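# Pull out nearest yellow rod, turn it so men lie flat

## Task

Take the yellow rod closest to right_arm, draw it outward to the end of its travel, rotate it by 90 degrees so its player figures end up horizontal, and finish with neither arm (nor any camera cable) in contact with that rod.

## Robot and tools

Robot: two 6-joint arms, left_arm and right_arm, each with a parallel two-finger gripper and a fisheye wrist camera (cam_left_wrist, cam_right_wrist, both 672x504). The right arm sits on the -y side. Fingers point along the gripper's +z axis and close along its y axis. end_effector_position is the point midway between the pads, roughly 1 cm short of the fingertips.

Frames: the scene frame has its origin at table-top height halfway between the nominal bases, +x out over the table, +z up, left_arm toward +y. Calibrated bases: left_arm at (-0.028, +0.289, +0.027) m, right_arm at (-0.040, -0.349, +0.007) m, both nearly unrotated about z. Each arm's reported hand pose and its wrist camera pose are in that arm's own base frame; the table is in the scene frame. Reported hand positions may be off by a few cm, more when stretched out.

Row layout (used by execute_actions and move): one flat list of 14 numbers covering both arms, left_arm's 7 then right_arm's 7. Per arm, in this order: wrist pitch (joint4), shoulder (joint2), wrist yaw (joint5), wrist roll (joint6), elbow (joint3), waist (joint1), then gripper opening. Every number lies in [-1, 1]. The six joint numbers are offsets, not poses: they add to the arm's Joint targets as they stood when the action (or move) began, not to the previous row, so sending the same offset twice moves the joint twice. Scale: 1.0 equals 2.224 rad for waist, shoulder and elbow, and 8.485 rad for the three wrist joints. Send 0 to keep a joint's target. The opening is absolute: +1 fully open, -1 shut; a 0 there is a real command (half open), so resend the current value to leave a gripper alone. Joint ranges in rad: waist -2.618..3.054, shoulder 0..3.142, elbow 0..3.142, wrist pitch -1.571..1.571, wrist yaw -1.571..1.571, wrist roll -2.094..2.094; true ends may differ by up to 0.059. An action asking a joint more than 0.059 rad beyond its range is refused for both arms; a bad first action rejects the whole call. Per control step a target stays within 0.339 rad (big joints) or 2.2 rad (wrist) of the measured angle, and targets placing the hand over 200 mm from where it is are pulled back.

execute_actions(actions, cameras): actions is a list of actions; each action is up to 15 rows, one per 1/30 s step, the last row held until 15 steps pass (0.5 s per action). An empty list just reports state. cameras picks images: omitted/null/["all"] for all, [] for none.

move(target, speed, blend, opening_speed, blocking, cameras): target is one 14-number row or a list of up to 15 rows; every row's offsets count from the same starting Joint targets. All joints travel together, so the hand follows a curve, with no collision avoidance. speed is rad/s for the joint with most to travel, 0.01 to 12.57, default 0.5, one value or one per target. blend (rad) rounds corners between listed targets. opening_speed (at least 0.2 per second on the -1..1 scale) makes the gripper change gradually. blocking=false returns after about 0.5 s while the move continues. Total path time caps at 10 s. The result adds a "move:" line: done, off_target (resting more than 0.035 rad from target), moving, held, fault, plus limits=held if steps were withheld. done does not mean no contact.

wait(seconds 0..10) lets time pass holding commands. stop() brakes a running move. zoom_image(camera, region [x0,y0,x1,y1], at most 504x504 px, origin top-left) enlarges part of the latest image of a wrist camera. read_manual(section) gives licence text only. finished_scene(scene) ends the scene for good; call it only once the rod is out, turned and untouched.

Results: end_effector_position (m) and end_effector_quat_wxyz; Joint positions (rad) and Joint velocities (rad/s) per arm in the row's joint order, then pad gap (m, 0.094 open); Joint targets, the base for your next offsets; Tool commands; grip_measured on the opening scale; Joint torques (positive toward larger angles; entries 2, 5, 6 wrap at ±28 N m); step readings after execute_actions. "joint sent to its limit" means a joint was stopped at its end. "joint command not followed" means the clearance check altered targets. "within noise" marks a still arm.

Gripping: to hold firmly, command about 0.05 below the reading at first contact (0.11 or more for a round part such as a rod). Release by commanding well above grip_measured. Pads squeeze roughly 50-64 N.

Avoid: arm-to-arm contact or one gripper closing on the other (can fail the scene); fast impacts and driving targets far past a contact; letting go of moving parts; faults and arm stops. Stretched, loaded or pushing arms heat up: MOTOR HOT at 75 °C, a fold to the base at 90 °C, a collapse at 100 °C. To end a push, command targets back past the measured positions. At the end open the gripper and back away so nothing, including camera cables, touches the rod.

Each tool is called after "Emit:" in YAML: its name, and indented under it one key for each argument.

## Session

Emit:
execute_actions:
  actions: []

Scene clock: 0.00 s.
left_arm: end_effector_position=(+0.4007, +0.0076, +0.1253) grip_measured=+1.000 end_effector_quat_wxyz=(+0.625, -0.028, +0.778, +0.057) | right_arm: end_effector_position=(+0.3999, -0.0295, +0.1148) grip_measured=+1.000 end_effector_quat_wxyz=(+0.608, +0.063, +0.791, -0.024)
Joint names: [wrist pitch, shoulder, wrist yaw, wrist roll, elbow, waist]
Joint positions: left_arm=[0.966 1.539 -0.191 0.014 0.356 -0.068 0.094] | right_arm=[0.914 1.54 0.071 0.059 0.363 -0.045 0.094]
Joint velocities: within noise
Joint torques (N m): no reading
Heat: left arm: 47 °C; right arm: 43 °C.
Joint targets: left_arm=[0.959 1.536 -0.192 0.014 0.359 -0.068] | right_arm=[0.904 1.537 0.071 0.060 0.366 -0.045]
Tool commands: left_gripper/opening=+1.0 right_gripper/opening=+1.0

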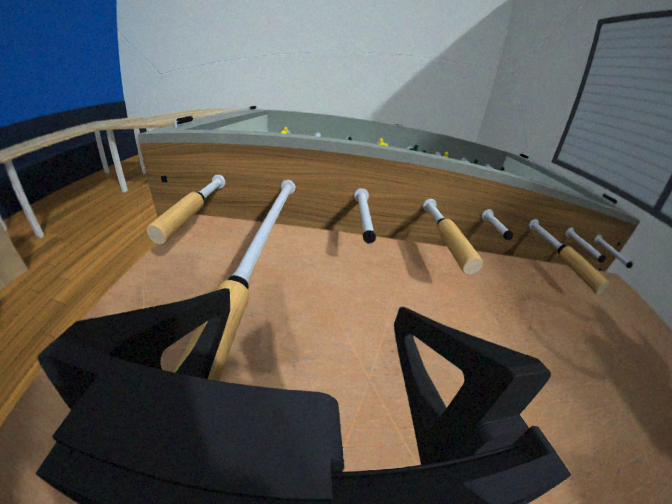

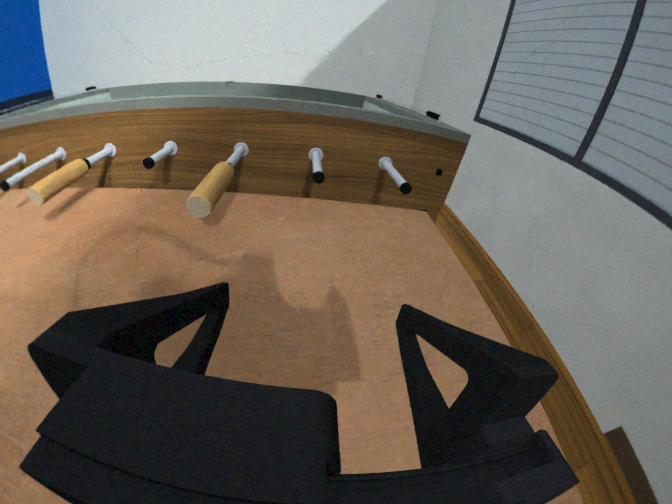

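Emit:
zoom_image:
  camera: "cam_right_wrist"
  region: [0, 60, 480, 240]

Emit:
zoom_image:
  camera: "cam_left_wrist"
  region: [130, 90, 640, 290]

Scaled by 1.050 from the camera's 672x504 image, which has a finer 960x720 frame.

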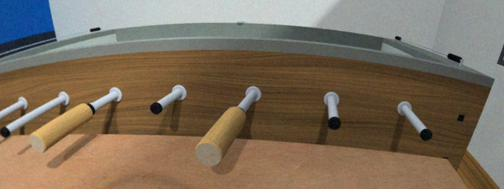

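Region (130, 90, 640, 290) is 510x200 pixels. A region can be at most 504 by 504 pixels.

Emit:
move:
  target: [0,0,0,0,0,0,1,0.0594,0.3714,0.02905,-0.00707,0.2648,0.1486,1]
  speed: 1.2

Scene clock: 104.40 s.
left_arm: end_effector_position=(+0.4007, +0.0076, +0.1253) grip_measured=+1.000 end_effector_quat_wxyz=(+0.625, -0.028, +0.778, +0.057) | right_arm: end_effector_position=(+0.5362, +0.1018, +0.0696) grip_measured=+1.000 end_effector_quat_wxyz=(+0.700, +0.009, +0.714, -0.011)
Joint names: [wrist pitch, shoulder, wrist yaw, wrist roll, elbow, waist]
Joint positions: left_arm=[0.966 1.539 -0.191 0.014 0.356 -0.068 0.094] | right_arm=[1.389 2.347 0.316 0.004 0.937 0.288 0.094]
Joint velocities: within noise
Joint torques (N m): left_arm=[1.85 -6.35 -0.05 0.02 5.33 -0.03] | right_arm=[1.9 -8.36 0.07 -0.01 5.48 -0.16]
Heat: left arm: 45 °C; right arm: 44 °C.
Joint targets: left_arm=[0.959 1.536 -0.192 0.014 0.359 -0.068] | right_arm=[1.408 2.363 0.318 0.000 0.955 0.286]
move: done
camera_calibration:
cam_right_wrist: T_world_to_cam=[[-0.0739258, -0.98059, 0.181601, 0.11747], [-0.421019, -0.134388, -0.897041, 0.33448], [0.904034, -0.142772, -0.402913, -0.324337], [0, 0, 0, 1]] pos_world=[0.442718, 0.113834, 0.14803]

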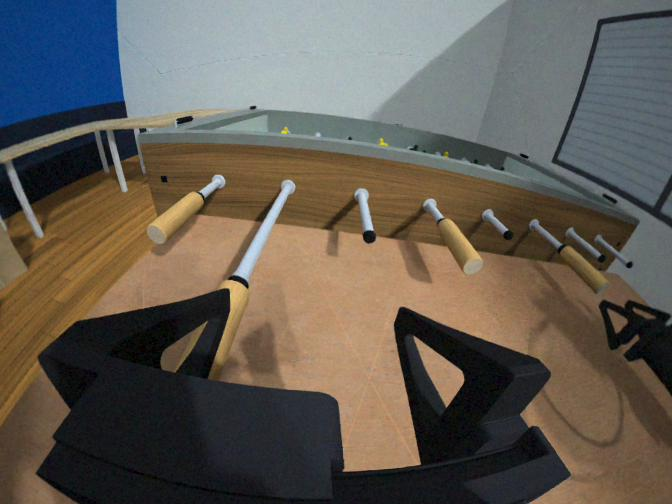

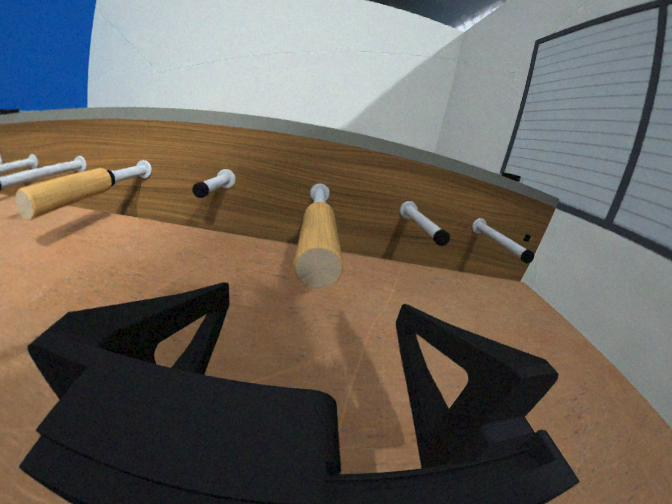

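Emit:
move:
  target:
    - [0,0,0,0,0,0,1,-0.0296,0.0714,-0.0064,0,0.1842,-0.0245,1]
    - [0,0,0,0,0,0,1,-0.0296,0.0714,-0.0064,0,0.1842,-0.0245,-0.5]
    - [0,0,0,0,0,0,1,-0.0296,0.0714,-0.0064,0.1851,0.1842,-0.0245,-0.5]
  speed: [0.6,0.6,1.2]
  opening_speed: 1.5

Scene clock: 127.03 s.
left_arm: end_effector_position=(+0.4007, +0.0076, +0.1253) grip_measured=+1.000 end_effector_quat_wxyz=(+0.625, -0.028, +0.778, +0.057) | right_arm: end_effector_position=(+0.6214, +0.0959, +0.0763) grip_measured=-0.311 end_effector_quat_wxyz=(+0.515, +0.506, +0.493, +0.486)
Joint names: [wrist pitch, shoulder, wrist yaw, wrist roll, elbow, waist]
Joint positions: left_arm=[0.966 1.539 -0.191 0.014 0.356 -0.068 0.094] | right_arm=[1.161 2.502 0.27 1.555 1.343 0.227 0.032]
Joint velocities: within noise
Joint torques (N m): left_arm=[1.83 -6.37 -0.04 0.01 5.29 -0.03] | right_arm=[1.69 -10.06 -0.03 0.15 7.01 0.36]
Heat: left arm: 45 °C; right arm: 45 °C.
Joint targets: left_arm=[0.959 1.536 -0.192 0.014 0.359 -0.068] | right_arm=[1.157 2.522 0.263 1.571 1.365 0.231]
move: done
camera_calibration:
cam_right_wrist: T_world_to_cam=[[-0.0555385, -0.191148, -0.979989, 0.118334], [-0.359238, 0.9196, -0.15901, 0.179895], [0.931592, 0.343218, -0.119741, -0.484798], [0, 0, 0, 1]] pos_world=[0.522831, 0.0235796, 0.0865213]

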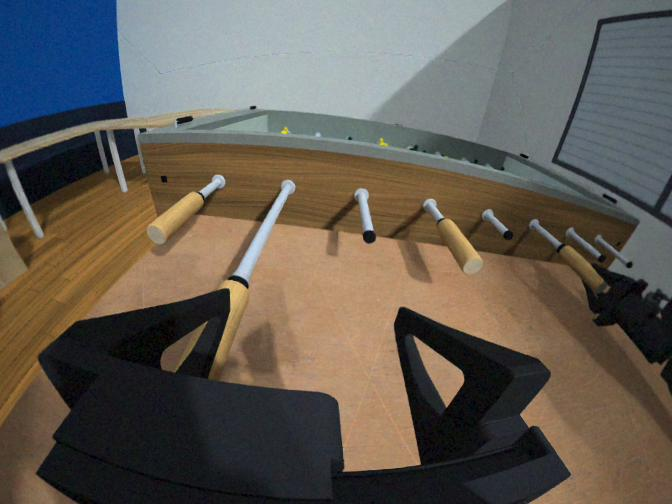

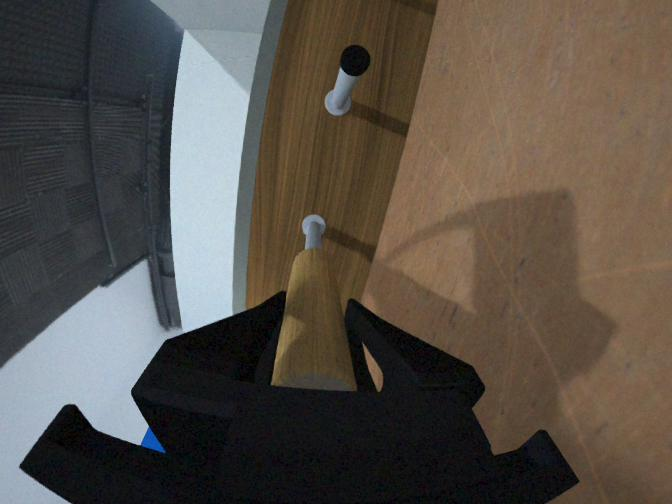

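Emit:
move:
  target:
    - [0,0,0,0,0,0,1,0,0,0,0,0,0,0]
    - [0,0,0,0,0,0,1,-0.0506,-0.0766,-0.00136,-0.1776,0,-0.0016,0]
    - [0,0,0,0,0,0,1,-0.0506,-0.0766,-0.00136,-0.1776,0,-0.0016,-0.5]
    - [0,0,0,0,0,0,1,-0.0269,-0.1701,0.00523,-0.1759,-0.1856,0.0243,-0.5]
    - [0,0,0,0,0,0,1,-0.00807,-0.2527,0.01545,-0.1730,-0.3439,0.0644,-0.5]
  speed: [1,1.5,1,0.5,0.5]
  blend: [0,0,0,0.08,0]
  opening_speed: 1.5

Scene clock: 187.33 s.
left_arm: end_effector_position=(+0.4007, +0.0076, +0.1253) grip_measured=+1.000 end_effector_quat_wxyz=(+0.625, -0.028, +0.778, +0.057) | right_arm: end_effector_position=(+0.4776, +0.1018, +0.0515) grip_measured=-0.355 end_effector_quat_wxyz=(+0.589, +0.002, +0.808, -0.020)
Joint names: [wrist pitch, shoulder, wrist yaw, wrist roll, elbow, waist]
Joint positions: left_arm=[0.966 1.539 -0.191 0.014 0.356 -0.068 0.094] | right_arm=[0.996 2.055 0.351 0.087 0.726 0.334 0.03]
Joint velocities: within noise
Joint torques (N m): left_arm=[1.84 -6.41 -0.04 0.01 5.31 -0.06] | right_arm=[2.53 -15.83 0.58 0.18 -4.98 3.67]
Heat: left arm: 44 °C; right arm: 45 °C.
Joint targets: left_arm=[0.959 1.536 -0.192 0.014 0.359 -0.068] | right_arm=[1.088 1.960 0.394 0.103 0.600 0.375]
move: off_target (right_arm); right_arm: the elbow is farthest, 0.126 rad from its target
camera_calibration:
cam_right_wrist: T_world_to_cam=[[-0.0177741, -0.976771, 0.21355, 0.0876776], [-0.660883, -0.148795, -0.735591, 0.401329], [0.750278, -0.154206, -0.642886, -0.191774], [0, 0, 0, 1]] pos_world=[0.410674, 0.115784, 0.153201]

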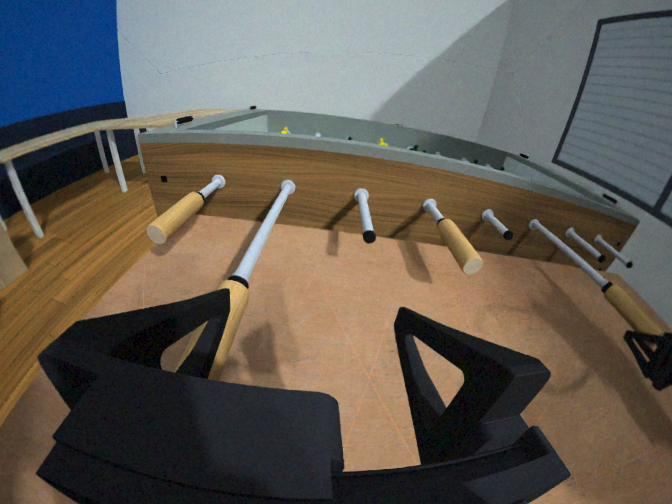

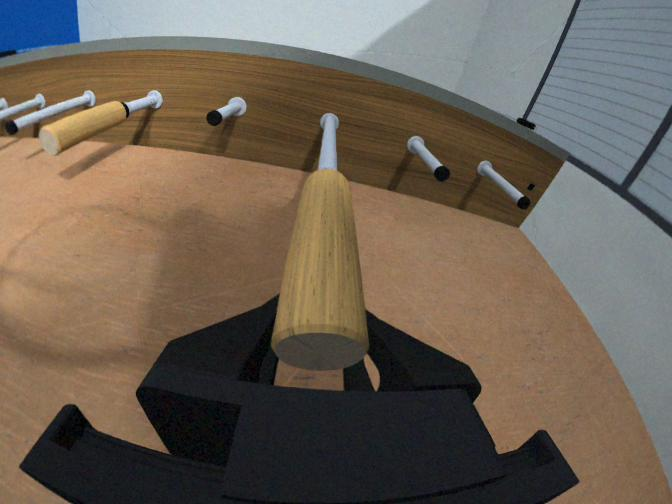

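Emit:
move:
  target:
    - [0,0,0,0,0,0,1,-0.00654,0.0289,-0.00356,-0.001,0.0555,-0.0143,-0.5]
    - [0,0,0,0,0,0,1,-0.00654,0.0289,-0.00356,-0.001,0.0555,-0.0143,1]
    - [0,0,0,0,0,0,1,0.00872,-0.0464,0.009,0.0027,-0.0839,0.0349,1]
  speed: 0.5
  opening_speed: 1.5

Scene clock: 210.77 s.
left_arm: end_effector_position=(+0.4007, +0.0076, +0.1253) grip_measured=+1.000 end_effector_quat_wxyz=(+0.625, -0.028, +0.778, +0.057) | right_arm: end_effector_position=(+0.4025, +0.1039, +0.0685) grip_measured=+0.998 end_effector_quat_wxyz=(+0.609, +0.007, +0.793, -0.020)
Joint names: [wrist pitch, shoulder, wrist yaw, wrist roll, elbow, waist]
Joint positions: left_arm=[0.966 1.539 -0.191 0.014 0.356 -0.068 0.094] | right_arm=[1.157 1.875 0.468 0.111 0.426 0.445 0.094]
Joint velocities: within noise
Joint torques (N m): left_arm=[1.84 -6.38 -0.03 0.02 5.35 -0.01] | right_arm=[1.74 -7.38 0.2 0.2 2.91 0.69]
Heat: left arm: 44 °C; right arm: 51 °C.
Joint targets: left_arm=[0.959 1.536 -0.192 0.014 0.359 -0.068] | right_arm=[1.162 1.857 0.471 0.125 0.413 0.452]
move: done; target 2's new numbers were sent with right_arm's wrist pitch 0.065 rad from that target
camera_calibration:
cam_right_wrist: T_world_to_cam=[[-0.0357177, -0.977673, 0.207073, 0.0924177], [-0.623459, -0.14014, -0.769195, 0.350867], [0.78104, -0.156575, -0.604533, -0.138909], [0, 0, 0, 1]] pos_world=[0.330546, 0.117775, 0.166773]

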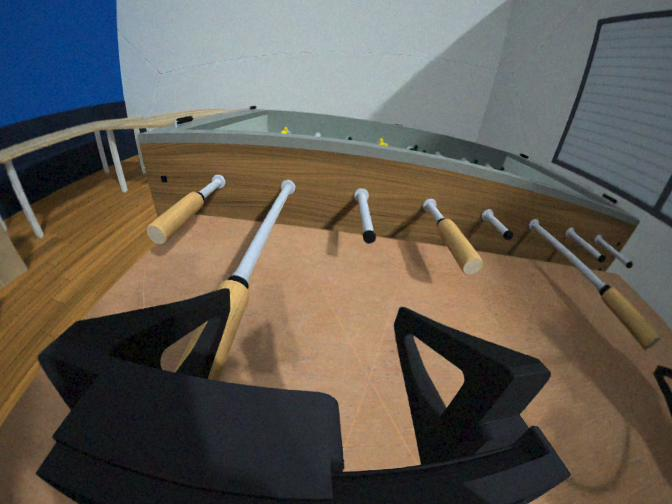

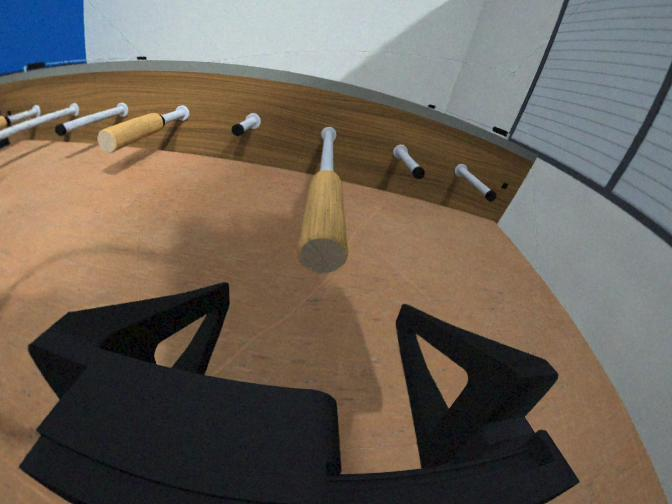

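Emit:
move:
  target: [0,0,0,0,0,0,1,-0.125,-0.1156,-0.0237,-0.0147,0.354,-0.09,1]
  speed: 1.2

Emit:
zoom_image:
  camera: "cam_right_wrist"
  region: [100, 0, 600, 300]

Scene clock: 221.67 s.
left_arm: end_effector_position=(+0.4007, +0.0076, +0.1253) grip_measured=+1.000 end_effector_quat_wxyz=(+0.625, -0.028, +0.778, +0.057) | right_arm: end_effector_position=(+0.5031, +0.0815, +0.2626) grip_measured=+0.998 end_effector_quat_wxyz=(+0.593, -0.018, +0.804, -0.037)
Joint names: [wrist pitch, shoulder, wrist yaw, wrist roll, elbow, waist]
Joint positions: left_arm=[0.966 1.539 -0.191 0.014 0.356 -0.068 0.094] | right_arm=[0.112 1.606 0.281 0.004 1.183 0.256 0.094]
Joint velocities: within noise
Joint torques (N m): left_arm=[1.83 -6.37 -0.04 0.01 5.33 -0.01] | right_arm=[1.57 -7.46 -0.02 -0.04 8.81 -0.35]
Heat: left arm: 44 °C; right arm: 49 °C.
Joint targets: left_arm=[0.959 1.536 -0.192 0.014 0.359 -0.068] | right_arm=[0.102 1.600 0.269 0.001 1.201 0.252]
move: done
camera_calibration:
cam_right_wrist: T_world_to_cam=[[-0.0079726, -0.964663, 0.263367, 0.00419622], [-0.650833, -0.19495, -0.733765, 0.568687], [0.759179, -0.177258, -0.62628, -0.0851899], [0, 0, 0, 1]] pos_world=[0.434828, 0.0998128, 0.362825]

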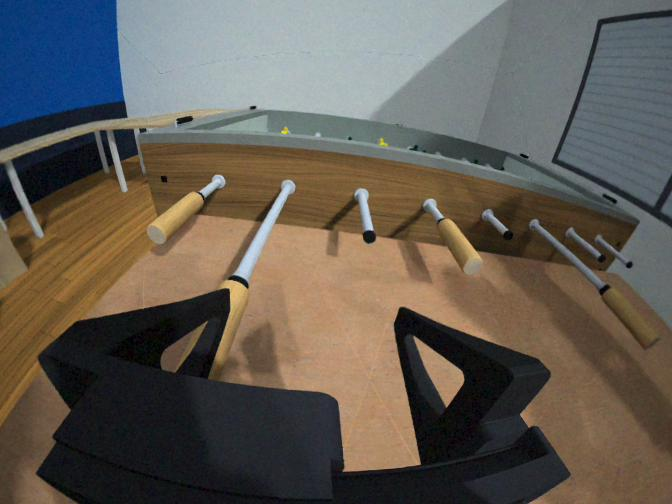

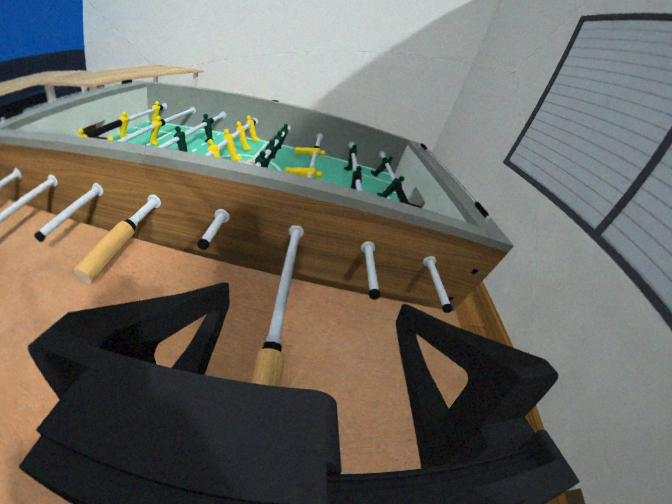

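Scaled by 1.008 from the camera's 672x504 image, which has a finer 960x720 frame.

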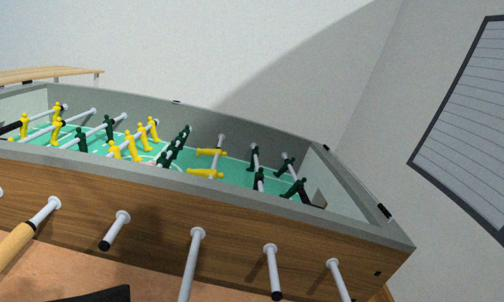

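Emit:
finished_scene:
  scene: 1

The scene is finished: the task was done.


## Next scene

The same job, from a new start.

Emit:
execute_actions:
  actions: []

Scene clock: 0.00 s.
left_arm: end_effector_position=(+0.3899, -0.0004, +0.1147) grip_measured=+1.000 end_effector_quat_wxyz=(+0.609, -0.026, +0.793, +0.006) | right_arm: end_effector_position=(+0.3960, -0.0474, +0.1154) grip_measured=+1.000 end_effector_quat_wxyz=(+0.595, +0.094, +0.794, -0.086)
Joint names: [wrist pitch, shoulder, wrist yaw, wrist roll, elbow, waist]
Joint positions: left_arm=[0.911 1.495 -0.08 -0.043 0.322 -0.04 0.094] | right_arm=[0.848 1.518 0.234 0.044 0.38 -0.018 0.094]
Joint velocities: within noise
Joint torques (N m): no reading
Heat: left arm: 42 °C; right arm: 40 °C.
Joint targets: left_arm=[0.899 1.493 -0.081 -0.042 0.324 -0.040] | right_arm=[0.837 1.515 0.234 0.045 0.383 -0.018]
Tool commands: left_gripper/opening=+1.0 right_gripper/opening=+1.0
camera_calibration:
cam_left_wrist: T_world_to_cam=[[0.0222135, -0.980285, 0.196335, -0.0420869], [-0.593611, -0.170951, -0.786385, 0.357186], [0.804446, -0.0990782, -0.585705, -0.125405], [0, 0, 0, 1]] pos_world=[0.313846, 0.00737939, 0.215698]
cam_right_wrist: T_world_to_cam=[[-0.244005, -0.947103, 0.208463, 0.0183839], [-0.655393, 0.00260904, -0.755284, 0.379511], [0.714788, -0.320918, -0.621361, -0.108823], [0, 0, 0, 1]] pos_world=[0.331, -0.0185021, 0.215188]

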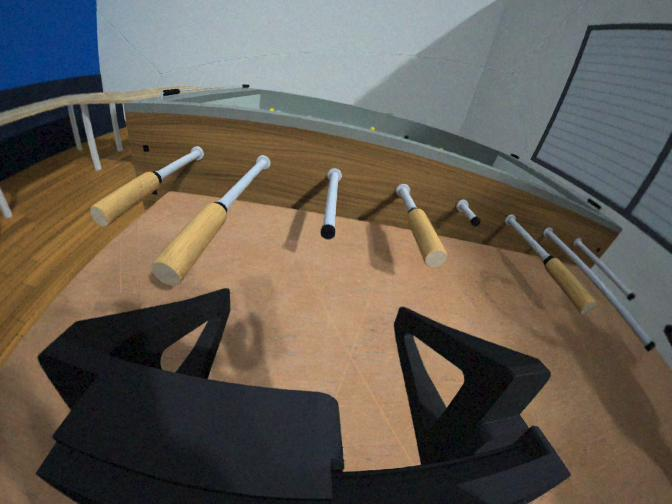

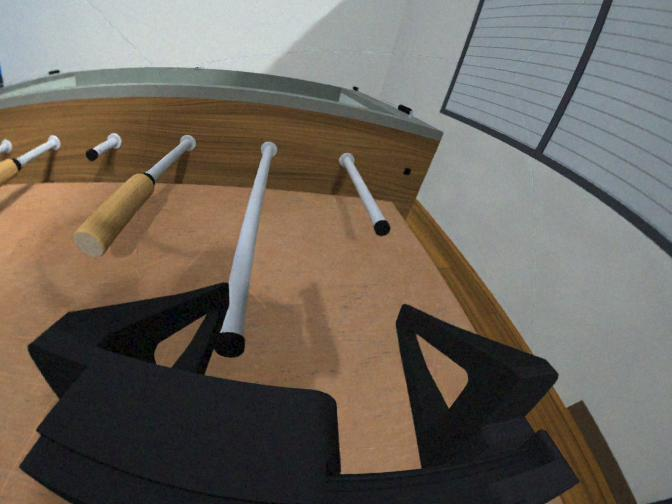

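Emit:
move:
  target: [0,0,0,0,0,0,1,-0.0869,0.0382,0.0042,-0.0053,0.3674,0.125,1]
  speed: 1.5

Emit:
zoom_image:
  camera: "cam_right_wrist"
  region: [150, 60, 450, 260]

Scene clock: 45.97 s.
left_arm: end_effector_position=(+0.3899, -0.0004, +0.1147) grip_measured=+1.000 end_effector_quat_wxyz=(+0.609, -0.026, +0.793, +0.006) | right_arm: end_effector_position=(+0.5000, +0.0842, +0.2690) grip_measured=+1.000 end_effector_quat_wxyz=(+0.598, -0.022, +0.801, -0.029)
Joint names: [wrist pitch, shoulder, wrist yaw, wrist roll, elbow, waist]
Joint positions: left_arm=[0.911 1.495 -0.08 -0.043 0.322 -0.04 0.094] | right_arm=[0.112 1.588 0.266 0.005 1.179 0.257 0.094]
Joint velocities: within noise
Joint torques (N m): left_arm=[1.87 -5.72 -0.02 0.02 5.3 -0.05] | right_arm=[1.64 -6.01 0.13 -0.04 8.95 0.27]
Heat: left arm: 42 °C; right arm: 42 °C.
Joint targets: left_arm=[0.899 1.493 -0.081 -0.042 0.324 -0.040] | right_arm=[0.100 1.600 0.270 0.000 1.200 0.260]
move: done
camera_calibration:
cam_left_wrist: T_world_to_cam=[[0.0222135, -0.980285, 0.196335, -0.0420869], [-0.593611, -0.170951, -0.786385, 0.357186], [0.804446, -0.0990782, -0.585705, -0.125405], [0, 0, 0, 1]] pos_world=[0.313846, 0.00737939, 0.215698]
cam_right_wrist: T_world_to_cam=[[0.00437578, -0.966803, 0.255484, 0.00120535], [-0.639012, -0.199222, -0.74295, 0.568787], [0.769184, -0.160007, -0.61867, -0.0868699], [0, 0, 0, 1]] pos_world=[0.430275, 0.10058, 0.368528]

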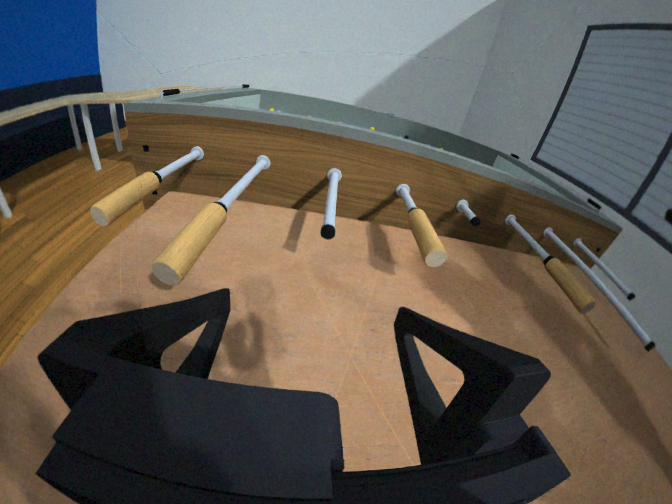

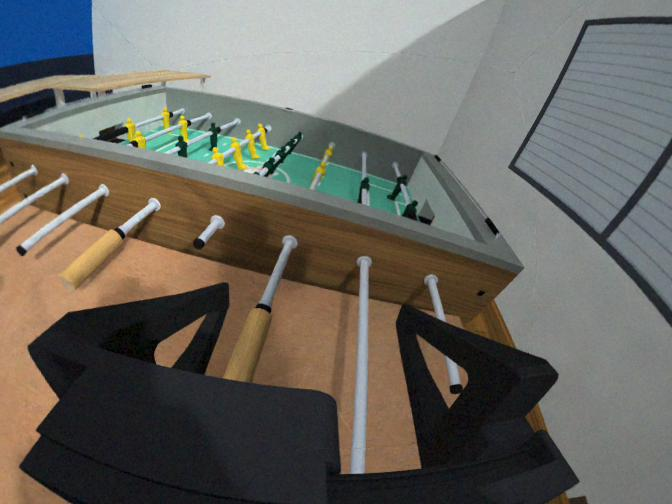

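Scaled by 1.680 from the camera's 672x504 image, which has a finer 960x720 frame.

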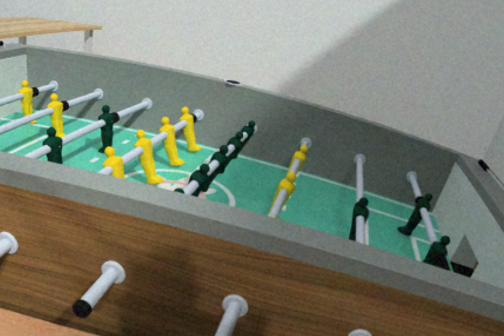

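Emit:
move:
  target:
    - [0,0,0,0,0,0,1,0.1308,0.2358,0.0362,0.0115,-0.2090,0.1123,1]
    - [0,0,0,0,0,0,1,0.1448,0.3589,0.0239,0,-0.0587,0.0621,1]
    - [0,0,0,0,0,0,1,0.1448,0.3589,0.0239,0,-0.0587,0.0621,-0.5]
    - [0,0,0,0,0,0,1,0.1448,0.3589,0.0239,-0.1851,-0.0587,0.0621,-0.5]
  speed: [1.2,0.6,0.6,1.3]
  opening_speed: 1.5

Scene clock: 89.17 s.
left_arm: end_effector_position=(+0.3899, -0.0004, +0.1147) grip_measured=+1.000 end_effector_quat_wxyz=(+0.609, -0.026, +0.793, +0.006) | right_arm: end_effector_position=(+0.5438, +0.1432, +0.0746) grip_measured=-0.311 end_effector_quat_wxyz=(+0.481, -0.479, +0.523, -0.515)
Joint names: [wrist pitch, shoulder, wrist yaw, wrist roll, elbow, waist]
Joint positions: left_arm=[0.911 1.495 -0.08 -0.043 0.322 -0.04 0.094] | right_arm=[1.324 2.383 0.481 -1.558 1.052 0.403 0.032]
Joint velocities: within noise
Joint torques (N m): left_arm=[1.88 -5.81 -0.04 0.02 5.33 -0.05] | right_arm=[1.74 -9.17 -0.05 -0.16 5.7 -0.36]
Heat: left arm: 42 °C; right arm: 43 °C.
Joint targets: left_arm=[0.899 1.493 -0.081 -0.042 0.324 -0.040] | right_arm=[1.328 2.398 0.473 -1.571 1.070 0.398]
move: done
camera_calibration:
cam_left_wrist: T_world_to_cam=[[0.0222135, -0.980285, 0.196335, -0.0420869], [-0.593611, -0.170951, -0.786385, 0.357186], [0.804446, -0.0990782, -0.585705, -0.125405], [0, 0, 0, 1]] pos_world=[0.313846, 0.00737939, 0.215698]
cam_right_wrist: T_world_to_cam=[[-0.0292138, 0.17222, 0.984625, -0.0915317], [-0.467476, -0.873036, 0.138832, 0.401503], [0.883523, -0.456233, 0.106013, -0.305256], [0, 0, 0, 1]] pos_world=[0.45472, 0.227023, 0.0667442]

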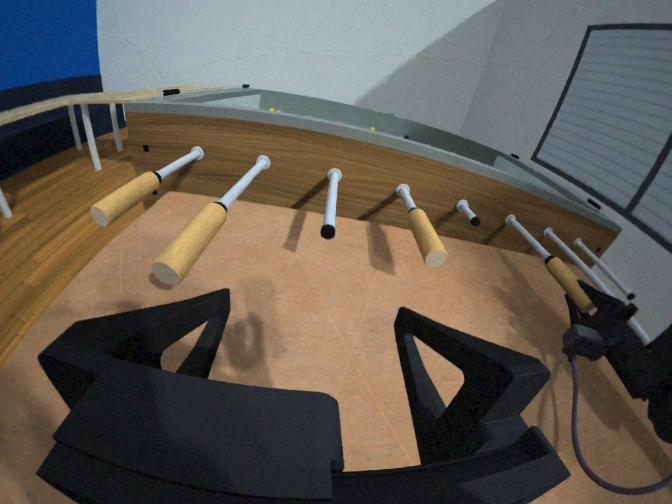

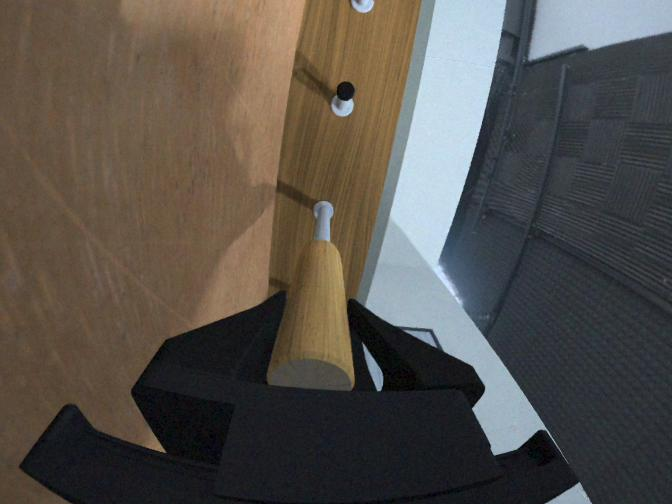

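Emit:
move:
  target:
    - [0,0,0,0,0,0,1,0,0,0,0,0,0,0]
    - [0,0,0,0,0,0,1,-0.0576,-0.0839,-0.00237,0.1993,0.0106,-0.0028,0]
    - [0,0,0,0,0,0,1,-0.0576,-0.0839,-0.00237,0.1993,0.0106,-0.0028,-0.5]
    - [0,0,0,0,0,0,1,-0.0359,-0.1896,0.0159,0.2055,-0.1899,0.0687,-0.5]
  speed: [1,1.5,1,0.4]
  opening_speed: 1.5

Scene clock: 105.77 s.
left_arm: end_effector_position=(+0.3899, -0.0004, +0.1147) grip_measured=+1.000 end_effector_quat_wxyz=(+0.609, -0.026, +0.793, +0.006) | right_arm: end_effector_position=(+0.4559, +0.1478, +0.0543) grip_measured=-0.339 end_effector_quat_wxyz=(+0.594, +0.016, +0.804, -0.031)
Joint names: [wrist pitch, shoulder, wrist yaw, wrist roll, elbow, waist]
Joint positions: left_arm=[0.911 1.495 -0.08 -0.043 0.322 -0.04 0.094] | right_arm=[0.966 2.051 0.552 0.157 0.735 0.508 0.031]
Joint velocities: within noise
Joint torques (N m): left_arm=[1.88 -5.79 -0.02 0.02 5.37 -0.12] | right_arm=[2.19 -14.32 0.76 0.22 -2.04 3.9]
Heat: left arm: 42 °C; right arm: 44 °C.
Joint targets: left_arm=[0.899 1.493 -0.081 -0.042 0.324 -0.040] | right_arm=[1.024 1.976 0.607 0.173 0.647 0.551]
move: off_target (right_arm); right_arm: the elbow is farthest, 0.087 rad from its target
camera_calibration:
cam_left_wrist: T_world_to_cam=[[0.0222135, -0.980285, 0.196335, -0.0420869], [-0.593611, -0.170951, -0.786385, 0.357186], [0.804446, -0.0990782, -0.585705, -0.125405], [0, 0, 0, 1]] pos_world=[0.313846, 0.00737939, 0.215698]
cam_right_wrist: T_world_to_cam=[[-0.0568524, -0.974895, 0.215284, 0.148961], [-0.655773, -0.126131, -0.744347, 0.390674], [0.752815, -0.183496, -0.632139, -0.163948], [0, 0, 0, 1]] pos_world=[0.388085, 0.164413, 0.15509]

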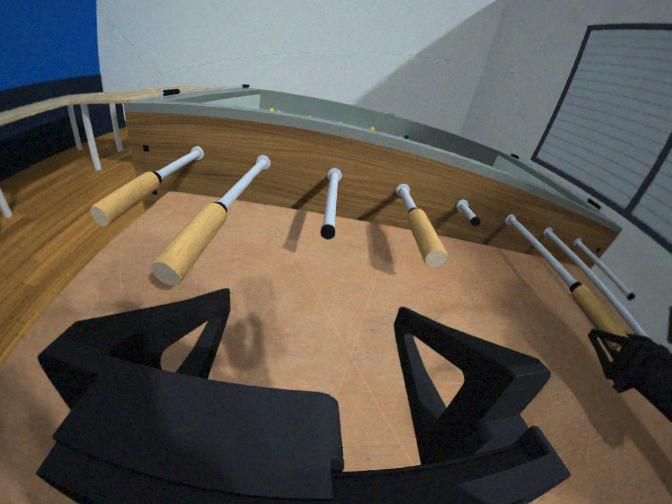

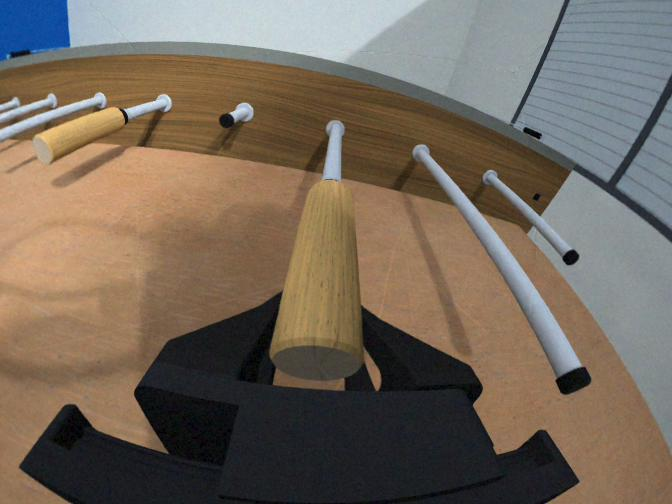

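Emit:
move:
  target:
    - [0,0,0,0,0,0,1,-0.0048,0.0234,-0.0039,-0.0014,0.0445,-0.0158,-0.5]
    - [0,0,0,0,0,0,1,-0.0048,0.0234,-0.0039,-0.0014,0.0445,-0.0158,1]
    - [0,0,0,0,0,0,1,0.0054,-0.0319,0.0067,0.002,-0.0571,0.0256,1]
    - [0,0,0,0,0,0,1,-0.1089,-0.1691,-0.0126,-0.0145,0.2487,-0.0229,1]
  speed: [0.4,0.4,0.6,1.3]
  opening_speed: 2

Emit:
zoom_image:
  camera: "cam_right_wrist"
  region: [150, 60, 450, 260]

Scene clock: 127.47 s.
left_arm: end_effector_position=(+0.3899, -0.0004, +0.1147) grip_measured=+1.000 end_effector_quat_wxyz=(+0.609, -0.026, +0.793, +0.006) | right_arm: end_effector_position=(+0.4720, +0.1638, +0.2680) grip_measured=+0.998 end_effector_quat_wxyz=(+0.605, -0.031, +0.795, -0.038)
Joint names: [wrist pitch, shoulder, wrist yaw, wrist roll, elbow, waist]
Joint positions: left_arm=[0.911 1.495 -0.08 -0.043 0.322 -0.04 0.094] | right_arm=[0.112 1.605 0.511 0.054 1.183 0.507 0.094]
Joint velocities: within noise
Joint torques (N m): left_arm=[1.89 -5.79 -0.04 0.01 5.33 -0.03] | right_arm=[1.58 -7.32 0.06 -0.05 8.62 -0.59]
Heat: left arm: 41 °C; right arm: 47 °C.
Joint targets: left_arm=[0.899 1.493 -0.081 -0.042 0.324 -0.040] | right_arm=[0.100 1.600 0.501 0.050 1.200 0.500]
move: done; target 2's new numbers were sent with right_arm's wrist pitch 0.041 rad from that target
camera_calibration:
cam_left_wrist: T_world_to_cam=[[0.0222135, -0.980285, 0.196335, -0.0420869], [-0.593611, -0.170951, -0.786385, 0.357186], [0.804446, -0.0990782, -0.585705, -0.125405], [0, 0, 0, 1]] pos_world=[0.313846, 0.00737939, 0.215698]
cam_right_wrist: T_world_to_cam=[[0.00275979, -0.960033, 0.279875, 0.0716461], [-0.625685, -0.219981, -0.748416, 0.564568], [0.780071, -0.173048, -0.601285, -0.0608694], [0, 0, 0, 1]] pos_world=[0.400526, 0.182444, 0.36588]

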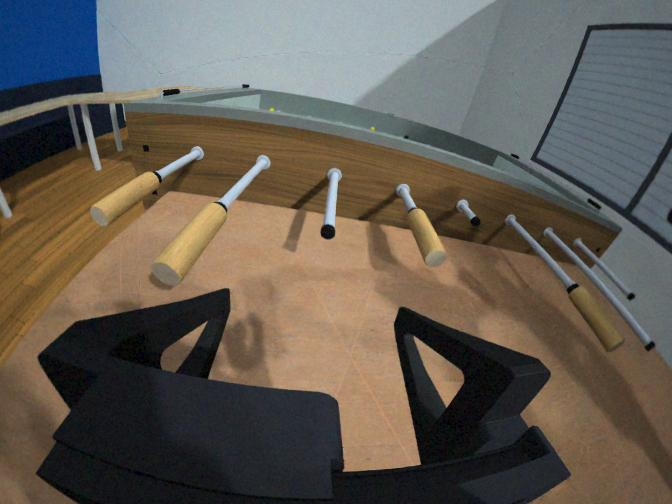

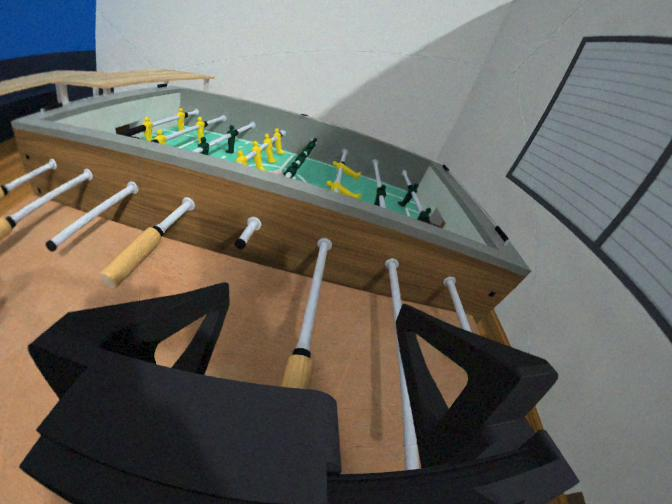

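Scaled by 1.680 from the camera's 672x504 image, which has a finer 960x720 frame.

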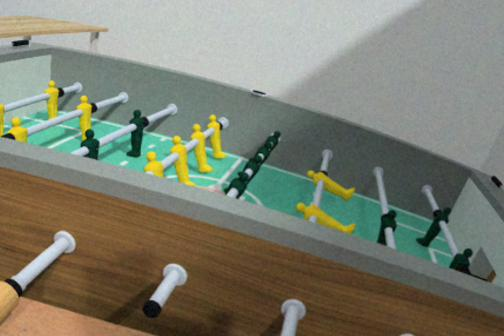

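Emit:
zoom_image:
  camera: "cam_right_wrist"
  region: [300, 130, 400, 210]

Scaled by 5.040 from the camera's 672x504 image, which has a finer 960x720 frame.

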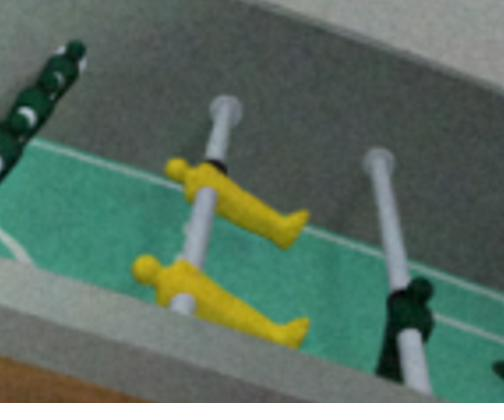

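Emit:
move:
  target:
    - [0,0,0,0,0,0,1,0.1143,0.1371,0.0192,0.033,-0.3058,0.0486,1]
    - [0,0,0,0,0,0,1,0.1041,0.1924,0.0086,0.0296,-0.2041,0.0071,1]
    - [0,0,0,0,0,0,1,0.1041,0.1924,0.0086,0.0296,-0.2041,0.0071,-0.5]
    - [0,0,0,0,0,0,1,0.1041,0.1924,0.0086,-0.0034,-0.2041,0.0071,-0.5]
    - [0,0,0,0,0,0,1,0.1041,0.1924,0.0086,-0.0034,-0.2041,0.0071,1]
    - [0,0,0,0,0,0,1,0.1143,0.1371,0.0192,0.01,-0.3058,0.0486,1]
    - [0,0,0,0,0,0,1,0,0,0,0,0,0,1]
  speed: [1.3,0.6,0.6,0.6,0.6,0.7,1.4]
  opening_speed: 2

Emit:
zoom_image:
  camera: "cam_right_wrist"
  region: [300, 130, 400, 210]

Scene clock: 182.17 s.
left_arm: end_effector_position=(+0.3899, -0.0004, +0.1147) grip_measured=+1.000 end_effector_quat_wxyz=(+0.609, -0.026, +0.793, +0.006) | right_arm: end_effector_position=(+0.4721, +0.1637, +0.2675) grip_measured=+0.998 end_effector_quat_wxyz=(+0.604, -0.031, +0.795, -0.038)
Joint names: [wrist pitch, shoulder, wrist yaw, wrist roll, elbow, waist]
Joint positions: left_arm=[0.911 1.495 -0.08 -0.043 0.322 -0.04 0.094] | right_arm=[0.112 1.606 0.511 0.054 1.182 0.507 0.094]
Joint velocities: within noise
Joint torques (N m): left_arm=[1.89 -5.75 -0.03 0.02 5.3 -0.03] | right_arm=[1.54 -7.36 0.03 -0.03 8.64 -0.59]
Heat: left arm: 41 °C; right arm: 44 °C.
Joint targets: left_arm=[0.899 1.493 -0.081 -0.042 0.324 -0.040] | right_arm=[0.100 1.600 0.501 0.050 1.201 0.500]
move: done; target 5's new numbers were sent with right_arm's wrist roll 0.059 rad from that target
camera_calibration:
cam_left_wrist: T_world_to_cam=[[0.0222135, -0.980285, 0.196335, -0.0420869], [-0.593611, -0.170951, -0.786385, 0.357186], [0.804446, -0.0990782, -0.585705, -0.125405], [0, 0, 0, 1]] pos_world=[0.313846, 0.00737939, 0.215698]
cam_right_wrist: T_world_to_cam=[[0.00267668, -0.959877, 0.280407, 0.0715016], [-0.626432, -0.22018, -0.747733, 0.564385], [0.779472, -0.173654, -0.601887, -0.0607747], [0, 0, 0, 1]] pos_world=[0.400729, 0.182345, 0.36538]

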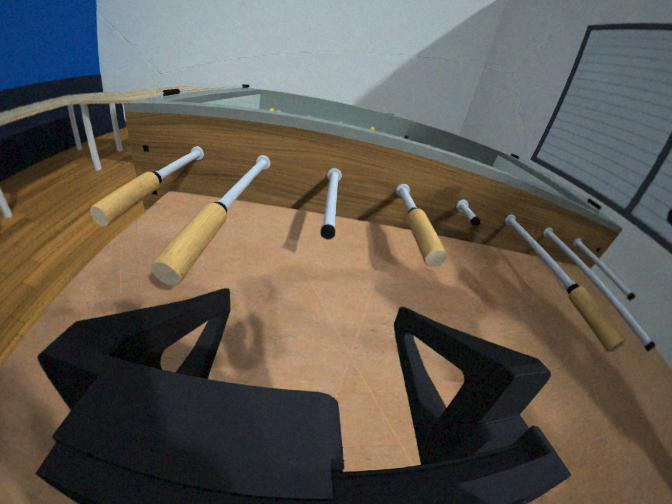

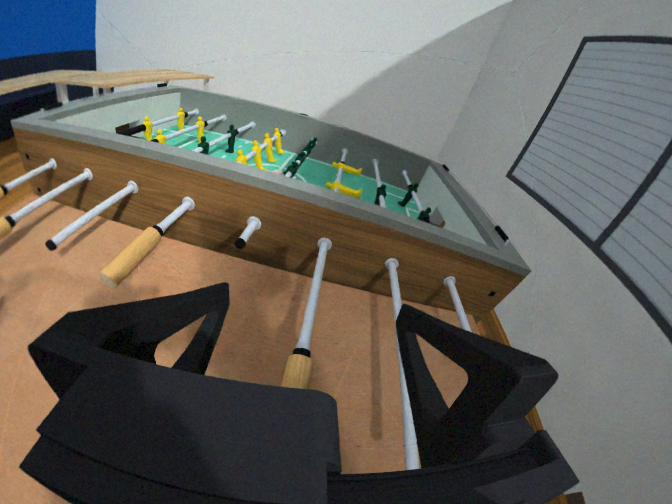

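Scaled by 5.040 from the camera's 672x504 image, which has a finer 960x720 frame.

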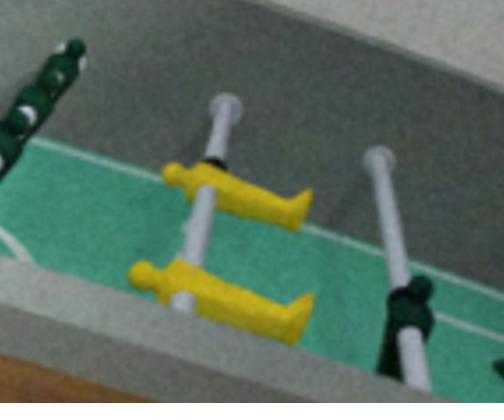

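Emit:
finished_scene:
  scene: 2

The scene is finished: the task was done.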